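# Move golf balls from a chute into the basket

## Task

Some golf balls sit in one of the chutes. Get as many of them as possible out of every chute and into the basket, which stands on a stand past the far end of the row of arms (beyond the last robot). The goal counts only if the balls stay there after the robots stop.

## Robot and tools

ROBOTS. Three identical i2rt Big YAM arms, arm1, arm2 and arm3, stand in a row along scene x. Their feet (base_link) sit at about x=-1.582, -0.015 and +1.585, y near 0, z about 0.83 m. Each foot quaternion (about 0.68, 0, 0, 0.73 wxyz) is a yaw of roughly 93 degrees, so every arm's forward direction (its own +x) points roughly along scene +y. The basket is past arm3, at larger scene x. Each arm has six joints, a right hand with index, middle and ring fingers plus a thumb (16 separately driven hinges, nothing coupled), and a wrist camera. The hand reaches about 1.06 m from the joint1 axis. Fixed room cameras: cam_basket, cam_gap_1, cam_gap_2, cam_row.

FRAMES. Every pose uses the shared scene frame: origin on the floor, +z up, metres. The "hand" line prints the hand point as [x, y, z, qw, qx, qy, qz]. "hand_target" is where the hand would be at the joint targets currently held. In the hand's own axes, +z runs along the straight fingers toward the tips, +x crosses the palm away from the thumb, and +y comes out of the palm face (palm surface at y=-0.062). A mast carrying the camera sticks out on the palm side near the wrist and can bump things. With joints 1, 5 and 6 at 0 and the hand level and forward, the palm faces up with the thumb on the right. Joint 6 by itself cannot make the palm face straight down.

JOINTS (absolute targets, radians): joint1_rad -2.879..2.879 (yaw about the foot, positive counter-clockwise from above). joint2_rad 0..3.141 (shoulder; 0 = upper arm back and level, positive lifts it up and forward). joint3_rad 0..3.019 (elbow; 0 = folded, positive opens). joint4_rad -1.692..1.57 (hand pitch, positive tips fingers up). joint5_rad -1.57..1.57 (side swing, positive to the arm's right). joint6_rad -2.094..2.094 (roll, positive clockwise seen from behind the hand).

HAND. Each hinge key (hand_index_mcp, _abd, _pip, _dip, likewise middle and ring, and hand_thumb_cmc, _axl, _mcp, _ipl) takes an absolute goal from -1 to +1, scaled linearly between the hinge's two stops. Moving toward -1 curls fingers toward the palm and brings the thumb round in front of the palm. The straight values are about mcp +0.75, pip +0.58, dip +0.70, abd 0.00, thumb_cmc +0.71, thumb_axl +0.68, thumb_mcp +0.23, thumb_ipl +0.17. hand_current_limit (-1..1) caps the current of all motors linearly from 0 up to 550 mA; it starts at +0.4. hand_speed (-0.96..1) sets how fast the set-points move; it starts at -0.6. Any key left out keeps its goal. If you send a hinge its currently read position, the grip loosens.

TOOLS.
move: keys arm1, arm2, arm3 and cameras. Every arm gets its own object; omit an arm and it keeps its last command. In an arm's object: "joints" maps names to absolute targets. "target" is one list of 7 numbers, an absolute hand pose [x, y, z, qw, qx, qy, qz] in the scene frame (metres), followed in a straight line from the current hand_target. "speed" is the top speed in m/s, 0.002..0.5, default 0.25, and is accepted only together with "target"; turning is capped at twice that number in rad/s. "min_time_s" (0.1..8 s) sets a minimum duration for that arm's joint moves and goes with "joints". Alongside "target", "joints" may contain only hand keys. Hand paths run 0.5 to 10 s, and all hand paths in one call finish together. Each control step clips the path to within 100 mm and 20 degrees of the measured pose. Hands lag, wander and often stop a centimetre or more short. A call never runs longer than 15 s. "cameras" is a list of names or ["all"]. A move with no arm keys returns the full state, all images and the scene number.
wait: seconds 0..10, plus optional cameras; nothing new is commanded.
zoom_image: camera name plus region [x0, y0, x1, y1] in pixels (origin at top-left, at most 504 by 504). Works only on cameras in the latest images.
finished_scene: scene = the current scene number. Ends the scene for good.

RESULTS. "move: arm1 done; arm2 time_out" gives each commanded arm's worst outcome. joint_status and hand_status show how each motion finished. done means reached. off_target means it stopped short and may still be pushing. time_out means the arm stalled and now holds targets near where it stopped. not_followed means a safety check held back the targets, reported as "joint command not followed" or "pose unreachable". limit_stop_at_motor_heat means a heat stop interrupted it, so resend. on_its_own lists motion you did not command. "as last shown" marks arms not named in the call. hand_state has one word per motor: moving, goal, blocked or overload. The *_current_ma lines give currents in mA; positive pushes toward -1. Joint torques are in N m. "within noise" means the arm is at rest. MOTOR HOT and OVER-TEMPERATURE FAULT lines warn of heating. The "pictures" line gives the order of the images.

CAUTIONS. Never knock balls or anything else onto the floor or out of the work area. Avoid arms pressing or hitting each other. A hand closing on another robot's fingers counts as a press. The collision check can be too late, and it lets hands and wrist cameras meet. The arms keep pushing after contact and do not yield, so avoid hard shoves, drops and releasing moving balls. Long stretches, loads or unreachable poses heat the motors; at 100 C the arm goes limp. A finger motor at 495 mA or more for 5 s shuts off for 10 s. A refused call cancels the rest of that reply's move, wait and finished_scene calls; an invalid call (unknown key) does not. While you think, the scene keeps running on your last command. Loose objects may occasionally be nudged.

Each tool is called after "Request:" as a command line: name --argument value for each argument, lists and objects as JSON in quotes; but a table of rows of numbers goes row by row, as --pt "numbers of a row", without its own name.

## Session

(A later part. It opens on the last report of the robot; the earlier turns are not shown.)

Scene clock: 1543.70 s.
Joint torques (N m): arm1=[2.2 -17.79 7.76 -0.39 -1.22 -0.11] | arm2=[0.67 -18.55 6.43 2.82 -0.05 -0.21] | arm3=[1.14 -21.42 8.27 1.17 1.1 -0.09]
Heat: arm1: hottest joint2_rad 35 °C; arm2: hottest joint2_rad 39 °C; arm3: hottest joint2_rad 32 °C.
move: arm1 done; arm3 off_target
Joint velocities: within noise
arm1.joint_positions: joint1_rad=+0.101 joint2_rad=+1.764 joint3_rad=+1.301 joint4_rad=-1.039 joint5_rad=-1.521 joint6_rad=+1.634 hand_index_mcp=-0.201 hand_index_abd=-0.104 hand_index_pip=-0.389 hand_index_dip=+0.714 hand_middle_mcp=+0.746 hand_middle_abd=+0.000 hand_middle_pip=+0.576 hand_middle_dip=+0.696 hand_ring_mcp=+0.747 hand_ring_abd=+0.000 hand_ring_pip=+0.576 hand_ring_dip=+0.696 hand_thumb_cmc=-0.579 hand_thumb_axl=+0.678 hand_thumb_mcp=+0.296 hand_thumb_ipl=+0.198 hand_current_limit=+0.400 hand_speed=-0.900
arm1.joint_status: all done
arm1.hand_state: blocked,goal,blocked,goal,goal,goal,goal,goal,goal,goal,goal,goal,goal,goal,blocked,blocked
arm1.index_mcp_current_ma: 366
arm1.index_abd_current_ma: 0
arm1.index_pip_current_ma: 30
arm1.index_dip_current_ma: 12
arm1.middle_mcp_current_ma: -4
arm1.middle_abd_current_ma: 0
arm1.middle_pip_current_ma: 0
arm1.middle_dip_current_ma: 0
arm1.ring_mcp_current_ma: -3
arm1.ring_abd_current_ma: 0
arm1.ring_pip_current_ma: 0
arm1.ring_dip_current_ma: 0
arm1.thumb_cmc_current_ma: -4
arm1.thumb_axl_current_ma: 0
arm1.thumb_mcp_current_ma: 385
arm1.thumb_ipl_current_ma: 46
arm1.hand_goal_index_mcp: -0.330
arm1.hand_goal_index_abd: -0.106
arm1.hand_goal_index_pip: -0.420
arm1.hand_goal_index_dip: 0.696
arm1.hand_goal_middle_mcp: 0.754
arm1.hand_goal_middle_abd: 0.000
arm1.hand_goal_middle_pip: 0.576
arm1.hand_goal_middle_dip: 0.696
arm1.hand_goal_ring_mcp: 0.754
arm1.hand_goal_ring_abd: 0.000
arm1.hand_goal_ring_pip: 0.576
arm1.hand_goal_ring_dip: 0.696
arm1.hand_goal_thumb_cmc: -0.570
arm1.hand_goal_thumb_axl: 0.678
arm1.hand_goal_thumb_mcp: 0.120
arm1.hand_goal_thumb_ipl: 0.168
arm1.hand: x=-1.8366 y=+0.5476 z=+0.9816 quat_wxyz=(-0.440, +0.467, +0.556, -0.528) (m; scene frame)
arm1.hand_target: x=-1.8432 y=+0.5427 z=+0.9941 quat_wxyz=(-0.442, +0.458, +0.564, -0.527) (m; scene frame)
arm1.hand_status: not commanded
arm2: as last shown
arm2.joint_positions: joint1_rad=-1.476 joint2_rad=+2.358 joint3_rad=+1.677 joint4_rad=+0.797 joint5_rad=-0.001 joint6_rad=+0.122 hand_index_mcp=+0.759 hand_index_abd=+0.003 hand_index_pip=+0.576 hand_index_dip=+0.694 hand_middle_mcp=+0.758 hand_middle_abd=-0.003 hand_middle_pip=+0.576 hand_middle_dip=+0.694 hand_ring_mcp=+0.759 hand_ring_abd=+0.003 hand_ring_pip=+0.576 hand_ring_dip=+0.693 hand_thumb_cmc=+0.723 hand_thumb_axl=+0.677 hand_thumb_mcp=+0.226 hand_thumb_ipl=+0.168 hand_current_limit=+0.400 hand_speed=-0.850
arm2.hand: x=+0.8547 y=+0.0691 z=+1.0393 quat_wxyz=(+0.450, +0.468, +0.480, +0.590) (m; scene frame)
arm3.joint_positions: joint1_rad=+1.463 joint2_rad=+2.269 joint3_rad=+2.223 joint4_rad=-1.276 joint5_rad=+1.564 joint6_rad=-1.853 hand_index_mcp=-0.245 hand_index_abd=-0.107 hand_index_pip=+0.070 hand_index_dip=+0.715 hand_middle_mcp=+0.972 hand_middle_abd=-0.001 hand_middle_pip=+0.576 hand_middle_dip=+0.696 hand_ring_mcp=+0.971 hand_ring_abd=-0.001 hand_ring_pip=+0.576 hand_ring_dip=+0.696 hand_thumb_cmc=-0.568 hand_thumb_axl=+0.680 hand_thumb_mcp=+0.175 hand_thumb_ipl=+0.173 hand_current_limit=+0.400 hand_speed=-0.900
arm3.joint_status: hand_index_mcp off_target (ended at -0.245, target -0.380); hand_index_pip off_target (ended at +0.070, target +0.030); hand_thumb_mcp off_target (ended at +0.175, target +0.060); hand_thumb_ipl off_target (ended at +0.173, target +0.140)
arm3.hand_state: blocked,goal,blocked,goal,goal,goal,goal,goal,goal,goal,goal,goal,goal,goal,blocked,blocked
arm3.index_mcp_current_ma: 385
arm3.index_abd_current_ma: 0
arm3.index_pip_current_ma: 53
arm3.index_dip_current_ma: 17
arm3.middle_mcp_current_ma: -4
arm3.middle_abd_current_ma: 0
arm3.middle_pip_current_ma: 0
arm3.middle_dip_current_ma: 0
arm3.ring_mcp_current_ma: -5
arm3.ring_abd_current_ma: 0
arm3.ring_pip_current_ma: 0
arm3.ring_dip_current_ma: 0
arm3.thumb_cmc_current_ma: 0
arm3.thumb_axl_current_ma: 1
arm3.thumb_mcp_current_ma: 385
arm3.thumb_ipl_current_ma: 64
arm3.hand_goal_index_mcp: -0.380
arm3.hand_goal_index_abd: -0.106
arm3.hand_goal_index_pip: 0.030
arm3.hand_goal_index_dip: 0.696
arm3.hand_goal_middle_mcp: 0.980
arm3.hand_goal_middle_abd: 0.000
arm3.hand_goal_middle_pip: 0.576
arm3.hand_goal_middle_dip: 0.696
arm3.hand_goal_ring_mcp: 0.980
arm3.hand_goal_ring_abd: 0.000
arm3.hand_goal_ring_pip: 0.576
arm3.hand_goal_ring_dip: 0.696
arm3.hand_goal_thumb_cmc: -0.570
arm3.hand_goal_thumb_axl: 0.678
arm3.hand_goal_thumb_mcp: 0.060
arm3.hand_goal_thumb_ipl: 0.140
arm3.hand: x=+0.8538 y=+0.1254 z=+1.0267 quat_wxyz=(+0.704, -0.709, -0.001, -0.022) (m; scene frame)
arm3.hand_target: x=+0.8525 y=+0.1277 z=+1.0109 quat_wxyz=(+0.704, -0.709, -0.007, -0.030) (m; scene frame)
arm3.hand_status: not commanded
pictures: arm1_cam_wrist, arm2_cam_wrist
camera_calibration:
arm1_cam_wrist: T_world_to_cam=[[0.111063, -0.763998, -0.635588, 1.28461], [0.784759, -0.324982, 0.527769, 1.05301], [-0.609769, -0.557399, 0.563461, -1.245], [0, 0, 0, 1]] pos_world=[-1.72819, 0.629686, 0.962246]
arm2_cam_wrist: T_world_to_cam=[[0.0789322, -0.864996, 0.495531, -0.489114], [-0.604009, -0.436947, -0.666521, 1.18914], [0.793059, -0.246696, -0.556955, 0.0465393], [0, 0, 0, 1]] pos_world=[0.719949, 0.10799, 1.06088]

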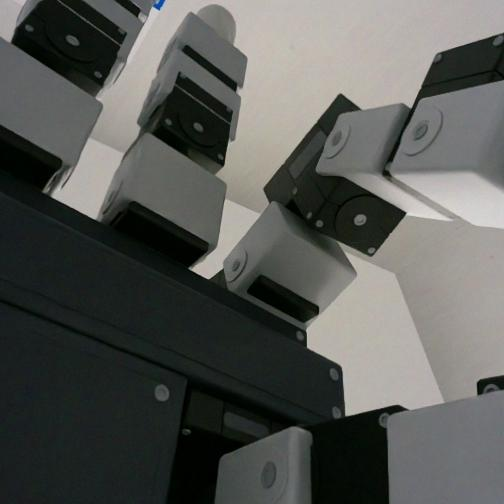

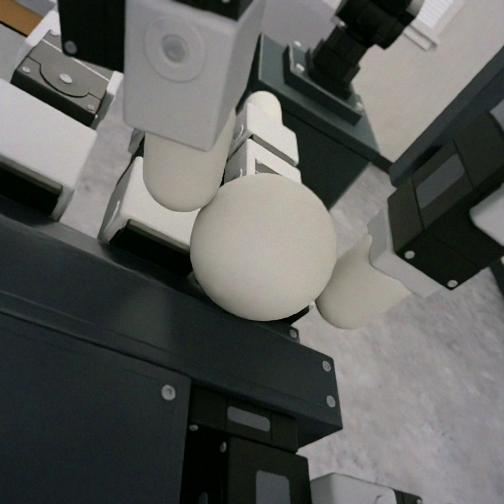

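Request:
move --arm1 '{"joints":{"joint2_rad":1.2,"joint3_rad":1.25,"joint4_rad":-1.6},"min_time_s":4}' --arm3 '{"joints":{"joint3_rad":2.4,"joint4_rad":-1.40},"min_time_s":3}' --cameras '["arm2_cam_wrist"]'

Request:
move --arm1 '{"joints":{"joint1_rad":-0.8,"joint2_rad":1.3,"joint3_rad":1.65,"joint4_rad":-1.6,"joint5_rad":-0.4,"joint6_rad":0.5},"min_time_s":6}' --arm2 '{"joints":{"hand_speed":-0.6,"hand_index_mcp":-0.342,"hand_index_pip":-0.882,"hand_index_dip":0.406,"hand_ring_mcp":-0.342,"hand_ring_pip":-0.882,"hand_ring_dip":0.406,"hand_middle_mcp":0.411,"hand_middle_pip":-0.08,"hand_middle_dip":0.696}}' --arm3 '{"joints":{"joint2_rad":1.9,"joint3_rad":2.25,"joint4_rad":-1.65},"min_time_s":4}' --cameras '["arm2_cam_wrist","cam_row"]'

Scene clock: 1552.20 s.
Joint torques (N m): arm1=[2.14 -9.64 8.7 -0.51 -1.24 -0.1] | arm2=[1.03 -18.84 6.32 2.92 -0.06 -0.21] | arm3=[1.08 -21.48 12.71 0.43 1.11 -0.08]
Heat: arm1: hottest joint2_rad 35 °C; arm2: hottest joint2_rad 39 °C; arm3: hottest joint3_rad 33 °C.
move: arm1 done; arm3 done
Joint velocities: within noise
arm1.joint_positions: joint1_rad=+0.101 joint2_rad=+1.214 joint3_rad=+1.247 joint4_rad=-1.589 joint5_rad=-1.521 joint6_rad=+1.634 hand_index_mcp=-0.201 hand_index_abd=-0.104 hand_index_pip=-0.389 hand_index_dip=+0.714 hand_middle_mcp=+0.746 hand_middle_abd=+0.000 hand_middle_pip=+0.576 hand_middle_dip=+0.696 hand_ring_mcp=+0.747 hand_ring_abd=+0.000 hand_ring_pip=+0.576 hand_ring_dip=+0.696 hand_thumb_cmc=-0.579 hand_thumb_axl=+0.678 hand_thumb_mcp=+0.296 hand_thumb_ipl=+0.198 hand_current_limit=+0.400 hand_speed=-0.900
arm1.joint_status: all done
arm1.hand_state: blocked,goal,blocked,goal,goal,goal,goal,goal,goal,goal,goal,goal,goal,goal,blocked,blocked
arm1.index_mcp_current_ma: 366
arm1.index_abd_current_ma: 0
arm1.index_pip_current_ma: 30
arm1.index_dip_current_ma: 12
arm1.middle_mcp_current_ma: -4
arm1.middle_abd_current_ma: 0
arm1.middle_pip_current_ma: 0
arm1.middle_dip_current_ma: 0
arm1.ring_mcp_current_ma: -3
arm1.ring_abd_current_ma: 0
arm1.ring_pip_current_ma: 0
arm1.ring_dip_current_ma: 0
arm1.thumb_cmc_current_ma: -4
arm1.thumb_axl_current_ma: 0
arm1.thumb_mcp_current_ma: 385
arm1.thumb_ipl_current_ma: 46
arm1.hand_goal_index_mcp: -0.330
arm1.hand_goal_index_abd: -0.106
arm1.hand_goal_index_pip: -0.420
arm1.hand_goal_index_dip: 0.696
arm1.hand_goal_middle_mcp: 0.754
arm1.hand_goal_middle_abd: 0.000
arm1.hand_goal_middle_pip: 0.576
arm1.hand_goal_middle_dip: 0.696
arm1.hand_goal_ring_mcp: 0.754
arm1.hand_goal_ring_abd: 0.000
arm1.hand_goal_ring_pip: 0.576
arm1.hand_goal_ring_dip: 0.696
arm1.hand_goal_thumb_cmc: -0.570
arm1.hand_goal_thumb_axl: 0.678
arm1.hand_goal_thumb_mcp: 0.120
arm1.hand_goal_thumb_ipl: 0.168
arm1.hand: x=-1.8064 y=+0.3753 z=+1.1878 quat_wxyz=(-0.425, +0.482, +0.544, -0.540) (m; scene frame)
arm1.hand_target: x=-1.8098 y=+0.3678 z=+1.1932 quat_wxyz=(-0.423, +0.475, +0.549, -0.542) (m; scene frame)
arm1.hand_status: not commanded
arm2: as last shown
arm2.joint_positions: joint1_rad=-1.476 joint2_rad=+2.360 joint3_rad=+1.677 joint4_rad=+0.797 joint5_rad=-0.001 joint6_rad=+0.122 hand_index_mcp=+0.759 hand_index_abd=+0.003 hand_index_pip=+0.576 hand_index_dip=+0.694 hand_middle_mcp=+0.758 hand_middle_abd=-0.003 hand_middle_pip=+0.576 hand_middle_dip=+0.694 hand_ring_mcp=+0.759 hand_ring_abd=+0.003 hand_ring_pip=+0.576 hand_ring_dip=+0.693 hand_thumb_cmc=+0.723 hand_thumb_axl=+0.677 hand_thumb_mcp=+0.226 hand_thumb_ipl=+0.168 hand_current_limit=+0.400 hand_speed=-0.850
arm2.middle_mcp_current_ma: 38
arm2.hand: x=+0.8548 y=+0.0691 z=+1.0380 quat_wxyz=(+0.449, +0.468, +0.480, +0.590) (m; scene frame)
arm2.hand_target: x=+0.8541 y=+0.0572 z=+1.0354 quat_wxyz=(+0.459, +0.467, +0.476, +0.588) (m; scene frame)
arm3.joint_positions: joint1_rad=+1.463 joint2_rad=+2.269 joint3_rad=+2.346 joint4_rad=-1.393 joint5_rad=+1.564 joint6_rad=-1.853 hand_index_mcp=-0.245 hand_index_abd=-0.103 hand_index_pip=+0.078 hand_index_dip=+0.722 hand_middle_mcp=+0.972 hand_middle_abd=-0.001 hand_middle_pip=+0.576 hand_middle_dip=+0.696 hand_ring_mcp=+0.971 hand_ring_abd=-0.001 hand_ring_pip=+0.576 hand_ring_dip=+0.696 hand_thumb_cmc=-0.567 hand_thumb_axl=+0.680 hand_thumb_mcp=+0.167 hand_thumb_ipl=+0.173 hand_current_limit=+0.400 hand_speed=-0.900
arm3.joint_status: all done
arm3.hand_state: blocked,goal,blocked,blocked,goal,goal,goal,goal,goal,goal,goal,goal,goal,goal,blocked,blocked
arm3.index_mcp_current_ma: 385
arm3.index_abd_current_ma: 1
arm3.index_pip_current_ma: 72
arm3.index_dip_current_ma: 27
arm3.middle_mcp_current_ma: -4
arm3.middle_abd_current_ma: 0
arm3.middle_pip_current_ma: 0
arm3.middle_dip_current_ma: 0
arm3.ring_mcp_current_ma: -5
arm3.ring_abd_current_ma: 0
arm3.ring_pip_current_ma: 0
arm3.ring_dip_current_ma: 0
arm3.thumb_cmc_current_ma: 1
arm3.thumb_axl_current_ma: 1
arm3.thumb_mcp_current_ma: 385
arm3.thumb_ipl_current_ma: 64
arm3.hand_goal_index_mcp: -0.380
arm3.hand_goal_index_abd: -0.106
arm3.hand_goal_index_pip: 0.030
arm3.hand_goal_index_dip: 0.696
arm3.hand_goal_middle_mcp: 0.980
arm3.hand_goal_middle_abd: 0.000
arm3.hand_goal_middle_pip: 0.576
arm3.hand_goal_middle_dip: 0.696
arm3.hand_goal_ring_mcp: 0.980
arm3.hand_goal_ring_abd: 0.000
arm3.hand_goal_ring_pip: 0.576
arm3.hand_goal_ring_dip: 0.696
arm3.hand_goal_thumb_cmc: -0.570
arm3.hand_goal_thumb_axl: 0.678
arm3.hand_goal_thumb_mcp: 0.060
arm3.hand_goal_thumb_ipl: 0.140
arm3.hand: x=+0.8535 y=+0.1254 z=+1.0739 quat_wxyz=(+0.704, -0.710, +0.001, -0.020) (m; scene frame)
arm3.hand_target: x=+0.8467 y=+0.1279 z=+1.0815 quat_wxyz=(+0.705, -0.709, +0.009, -0.014) (m; scene frame)
arm3.hand_status: not commanded
pictures: arm2_cam_wrist
camera_calibration:
arm2_cam_wrist: T_world_to_cam=[[0.0796563, -0.864908, 0.495569, -0.489149], [-0.605018, -0.437054, -0.665535, 1.18816], [0.792218, -0.246814, -0.558099, 0.0476785], [0, 0, 0, 1]] pos_world=[0.720051, 0.10799, 1.05978]

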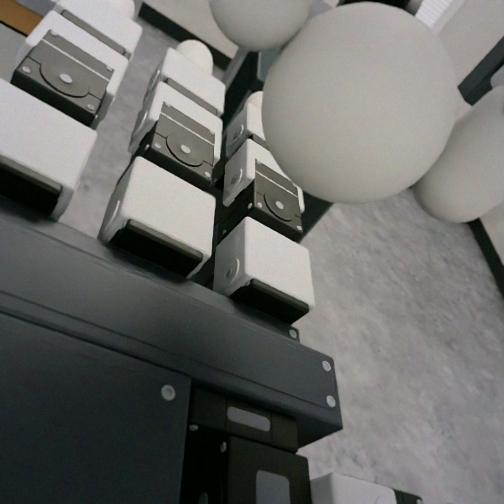

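Scene clock: 1558.83 s.
Joint torques (N m): arm1=[0.03 -9.23 13.68 0.34 -0.22 -0.24] | arm2=[1.14 -18.2 6.16 2.13 -0.16 -0.18] | arm3=[1.03 -20.66 8.03 0.43 1.09 -0.09]
Heat: arm1: hottest joint2_rad 35 °C; arm2: hottest joint2_rad 38 °C; arm3: hottest joint2_rad 33 °C.
move: arm1 done; arm2 done; arm3 done
Joint velocities: within noise
arm1.joint_positions: joint1_rad=-0.785 joint2_rad=+1.292 joint3_rad=+1.590 joint4_rad=-1.589 joint5_rad=-0.403 joint6_rad=+0.513 hand_index_mcp=-0.201 hand_index_abd=-0.101 hand_index_pip=-0.387 hand_index_dip=+0.715 hand_middle_mcp=+0.750 hand_middle_abd=+0.000 hand_middle_pip=+0.576 hand_middle_dip=+0.696 hand_ring_mcp=+0.750 hand_ring_abd=+0.000 hand_ring_pip=+0.576 hand_ring_dip=+0.696 hand_thumb_cmc=-0.578 hand_thumb_axl=+0.678 hand_thumb_mcp=+0.294 hand_thumb_ipl=+0.198 hand_current_limit=+0.400 hand_speed=-0.900
arm1.joint_status: all done
arm1.hand_state: blocked,goal,blocked,goal,goal,goal,goal,goal,goal,goal,goal,goal,goal,goal,blocked,blocked
arm1.index_mcp_current_ma: 366
arm1.index_abd_current_ma: 1
arm1.index_pip_current_ma: 33
arm1.index_dip_current_ma: 13
arm1.middle_mcp_current_ma: -1
arm1.middle_abd_current_ma: 0
arm1.middle_pip_current_ma: 0
arm1.middle_dip_current_ma: 0
arm1.ring_mcp_current_ma: -1
arm1.ring_abd_current_ma: 0
arm1.ring_pip_current_ma: 0
arm1.ring_dip_current_ma: 0
arm1.thumb_cmc_current_ma: -3
arm1.thumb_axl_current_ma: 0
arm1.thumb_mcp_current_ma: 385
arm1.thumb_ipl_current_ma: 46
arm1.hand_goal_index_mcp: -0.330
arm1.hand_goal_index_abd: -0.106
arm1.hand_goal_index_pip: -0.420
arm1.hand_goal_index_dip: 0.696
arm1.hand_goal_middle_mcp: 0.754
arm1.hand_goal_middle_abd: 0.000
arm1.hand_goal_middle_pip: 0.576
arm1.hand_goal_middle_dip: 0.696
arm1.hand_goal_ring_mcp: 0.754
arm1.hand_goal_ring_abd: 0.000
arm1.hand_goal_ring_pip: 0.576
arm1.hand_goal_ring_dip: 0.696
arm1.hand_goal_thumb_cmc: -0.570
arm1.hand_goal_thumb_axl: 0.678
arm1.hand_goal_thumb_mcp: 0.120
arm1.hand_goal_thumb_ipl: 0.168
arm1.hand: x=-1.2824 y=+0.4737 z=+1.2309 quat_wxyz=(-0.178, +0.533, +0.813, +0.154) (m; scene frame)
arm1.hand_target: x=-1.2731 y=+0.4748 z=+1.2561 quat_wxyz=(-0.172, +0.528, +0.813, +0.176) (m; scene frame)
arm1.hand_status: not commanded
arm2.joint_positions: joint1_rad=-1.483 joint2_rad=+2.353 joint3_rad=+1.679 joint4_rad=+0.813 joint5_rad=+0.002 joint6_rad=+0.118 hand_index_mcp=-0.340 hand_index_abd=+0.003 hand_index_pip=-0.882 hand_index_dip=+0.408 hand_middle_mcp=+0.429 hand_middle_abd=-0.003 hand_middle_pip=-0.075 hand_middle_dip=+0.694 hand_ring_mcp=-0.340 hand_ring_abd=+0.003 hand_ring_pip=-0.882 hand_ring_dip=+0.409 hand_thumb_cmc=+0.723 hand_thumb_axl=+0.677 hand_thumb_mcp=+0.226 hand_thumb_ipl=+0.168 hand_current_limit=+0.400 hand_speed=-0.600
arm2.joint_status: all done
arm2.hand_state: goal,goal,goal,goal,goal,goal,goal,goal,goal,goal,goal,goal,goal,goal,goal,goal
arm2.index_mcp_current_ma: 9
arm2.index_abd_current_ma: 13
arm2.index_pip_current_ma: 1
arm2.index_dip_current_ma: 10
arm2.middle_mcp_current_ma: 86
arm2.middle_abd_current_ma: -10
arm2.middle_pip_current_ma: 20
arm2.middle_dip_current_ma: -9
arm2.ring_mcp_current_ma: 10
arm2.ring_abd_current_ma: 13
arm2.ring_pip_current_ma: 1
arm2.ring_dip_current_ma: 12
arm2.thumb_cmc_current_ma: 40
arm2.thumb_axl_current_ma: -4
arm2.thumb_mcp_current_ma: -2
arm2.thumb_ipl_current_ma: -2
arm2.hand_goal_index_mcp: -0.342
arm2.hand_goal_index_abd: 0.000
arm2.hand_goal_index_pip: -0.882
arm2.hand_goal_index_dip: 0.406
arm2.hand_goal_middle_mcp: 0.412
arm2.hand_goal_middle_abd: 0.000
arm2.hand_goal_middle_pip: -0.080
arm2.hand_goal_middle_dip: 0.696
arm2.hand_goal_ring_mcp: -0.342
arm2.hand_goal_ring_abd: 0.000
arm2.hand_goal_ring_pip: -0.882
arm2.hand_goal_ring_dip: 0.406
arm2.hand_goal_thumb_cmc: 0.714
arm2.hand_goal_thumb_axl: 0.678
arm2.hand_goal_thumb_mcp: 0.226
arm2.hand_goal_thumb_ipl: 0.168
arm2.hand: x=+0.8534 y=+0.0628 z=+1.0493 quat_wxyz=(+0.459, +0.463, +0.472, +0.593) (m; scene frame)
arm2.hand_target: x=+0.8541 y=+0.0574 z=+1.0355 quat_wxyz=(+0.459, +0.467, +0.476, +0.588) (m; scene frame)
arm2.hand_status: not commanded
arm3.joint_positions: joint1_rad=+1.464 joint2_rad=+1.926 joint3_rad=+2.251 joint4_rad=-1.642 joint5_rad=+1.565 joint6_rad=-1.853 hand_index_mcp=-0.247 hand_index_abd=-0.107 hand_index_pip=+0.087 hand_index_dip=+0.727 hand_middle_mcp=+0.972 hand_middle_abd=-0.001 hand_middle_pip=+0.576 hand_middle_dip=+0.696 hand_ring_mcp=+0.971 hand_ring_abd=-0.001 hand_ring_pip=+0.576 hand_ring_dip=+0.696 hand_thumb_cmc=-0.566 hand_thumb_axl=+0.680 hand_thumb_mcp=+0.158 hand_thumb_ipl=+0.173 hand_current_limit=+0.400 hand_speed=-0.900
arm3.joint_status: all done
arm3.hand_state: blocked,goal,blocked,blocked,goal,goal,goal,goal,goal,goal,goal,goal,goal,goal,blocked,blocked
arm3.index_mcp_current_ma: 385
arm3.index_abd_current_ma: 0
arm3.index_pip_current_ma: 96
arm3.index_dip_current_ma: 36
arm3.middle_mcp_current_ma: -5
arm3.middle_abd_current_ma: 0
arm3.middle_pip_current_ma: 0
arm3.middle_dip_current_ma: 0
arm3.ring_mcp_current_ma: -5
arm3.ring_abd_current_ma: 0
arm3.ring_pip_current_ma: 0
arm3.ring_dip_current_ma: 0
arm3.thumb_cmc_current_ma: 1
arm3.thumb_axl_current_ma: 1
arm3.thumb_mcp_current_ma: 346
arm3.thumb_ipl_current_ma: 64
arm3.hand_goal_index_mcp: -0.380
arm3.hand_goal_index_abd: -0.106
arm3.hand_goal_index_pip: 0.030
arm3.hand_goal_index_dip: 0.696
arm3.hand_goal_middle_mcp: 0.980
arm3.hand_goal_middle_abd: 0.000
arm3.hand_goal_middle_pip: 0.576
arm3.hand_goal_middle_dip: 0.696
arm3.hand_goal_ring_mcp: 0.980
arm3.hand_goal_ring_abd: 0.000
arm3.hand_goal_ring_pip: 0.576
arm3.hand_goal_ring_dip: 0.696
arm3.hand_goal_thumb_cmc: -0.570
arm3.hand_goal_thumb_axl: 0.678
arm3.hand_goal_thumb_mcp: 0.060
arm3.hand_goal_thumb_ipl: 0.140
arm3.hand: x=+0.9727 y=+0.1211 z=+1.2519 quat_wxyz=(+0.705, -0.709, +0.000, -0.020) (m; scene frame)
arm3.hand_target: x=+0.9830 y=+0.1232 z=+1.2662 quat_wxyz=(+0.705, -0.709, +0.005, -0.018) (m; scene frame)
arm3.hand_status: not commanded
pictures: arm2_cam_wrist, cam_row
camera_calibration:
arm2_cam_wrist: T_world_to_cam=[[0.0581131, -0.865228, 0.498, -0.48425], [-0.591922, -0.431561, -0.680723, 1.19645], [0.803897, -0.255218, -0.537227, 0.0221765], [0, 0, 0, 1]] pos_world=[0.718519, 0.103014, 1.06752]

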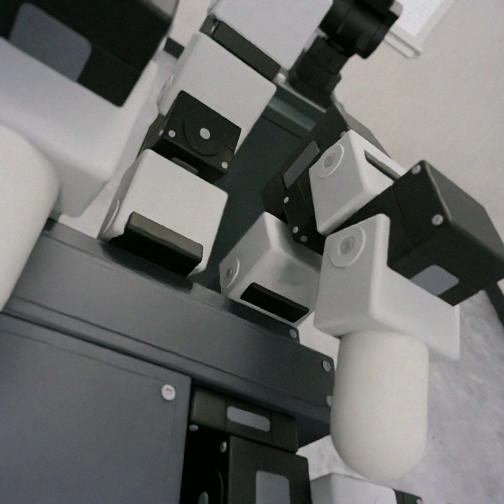

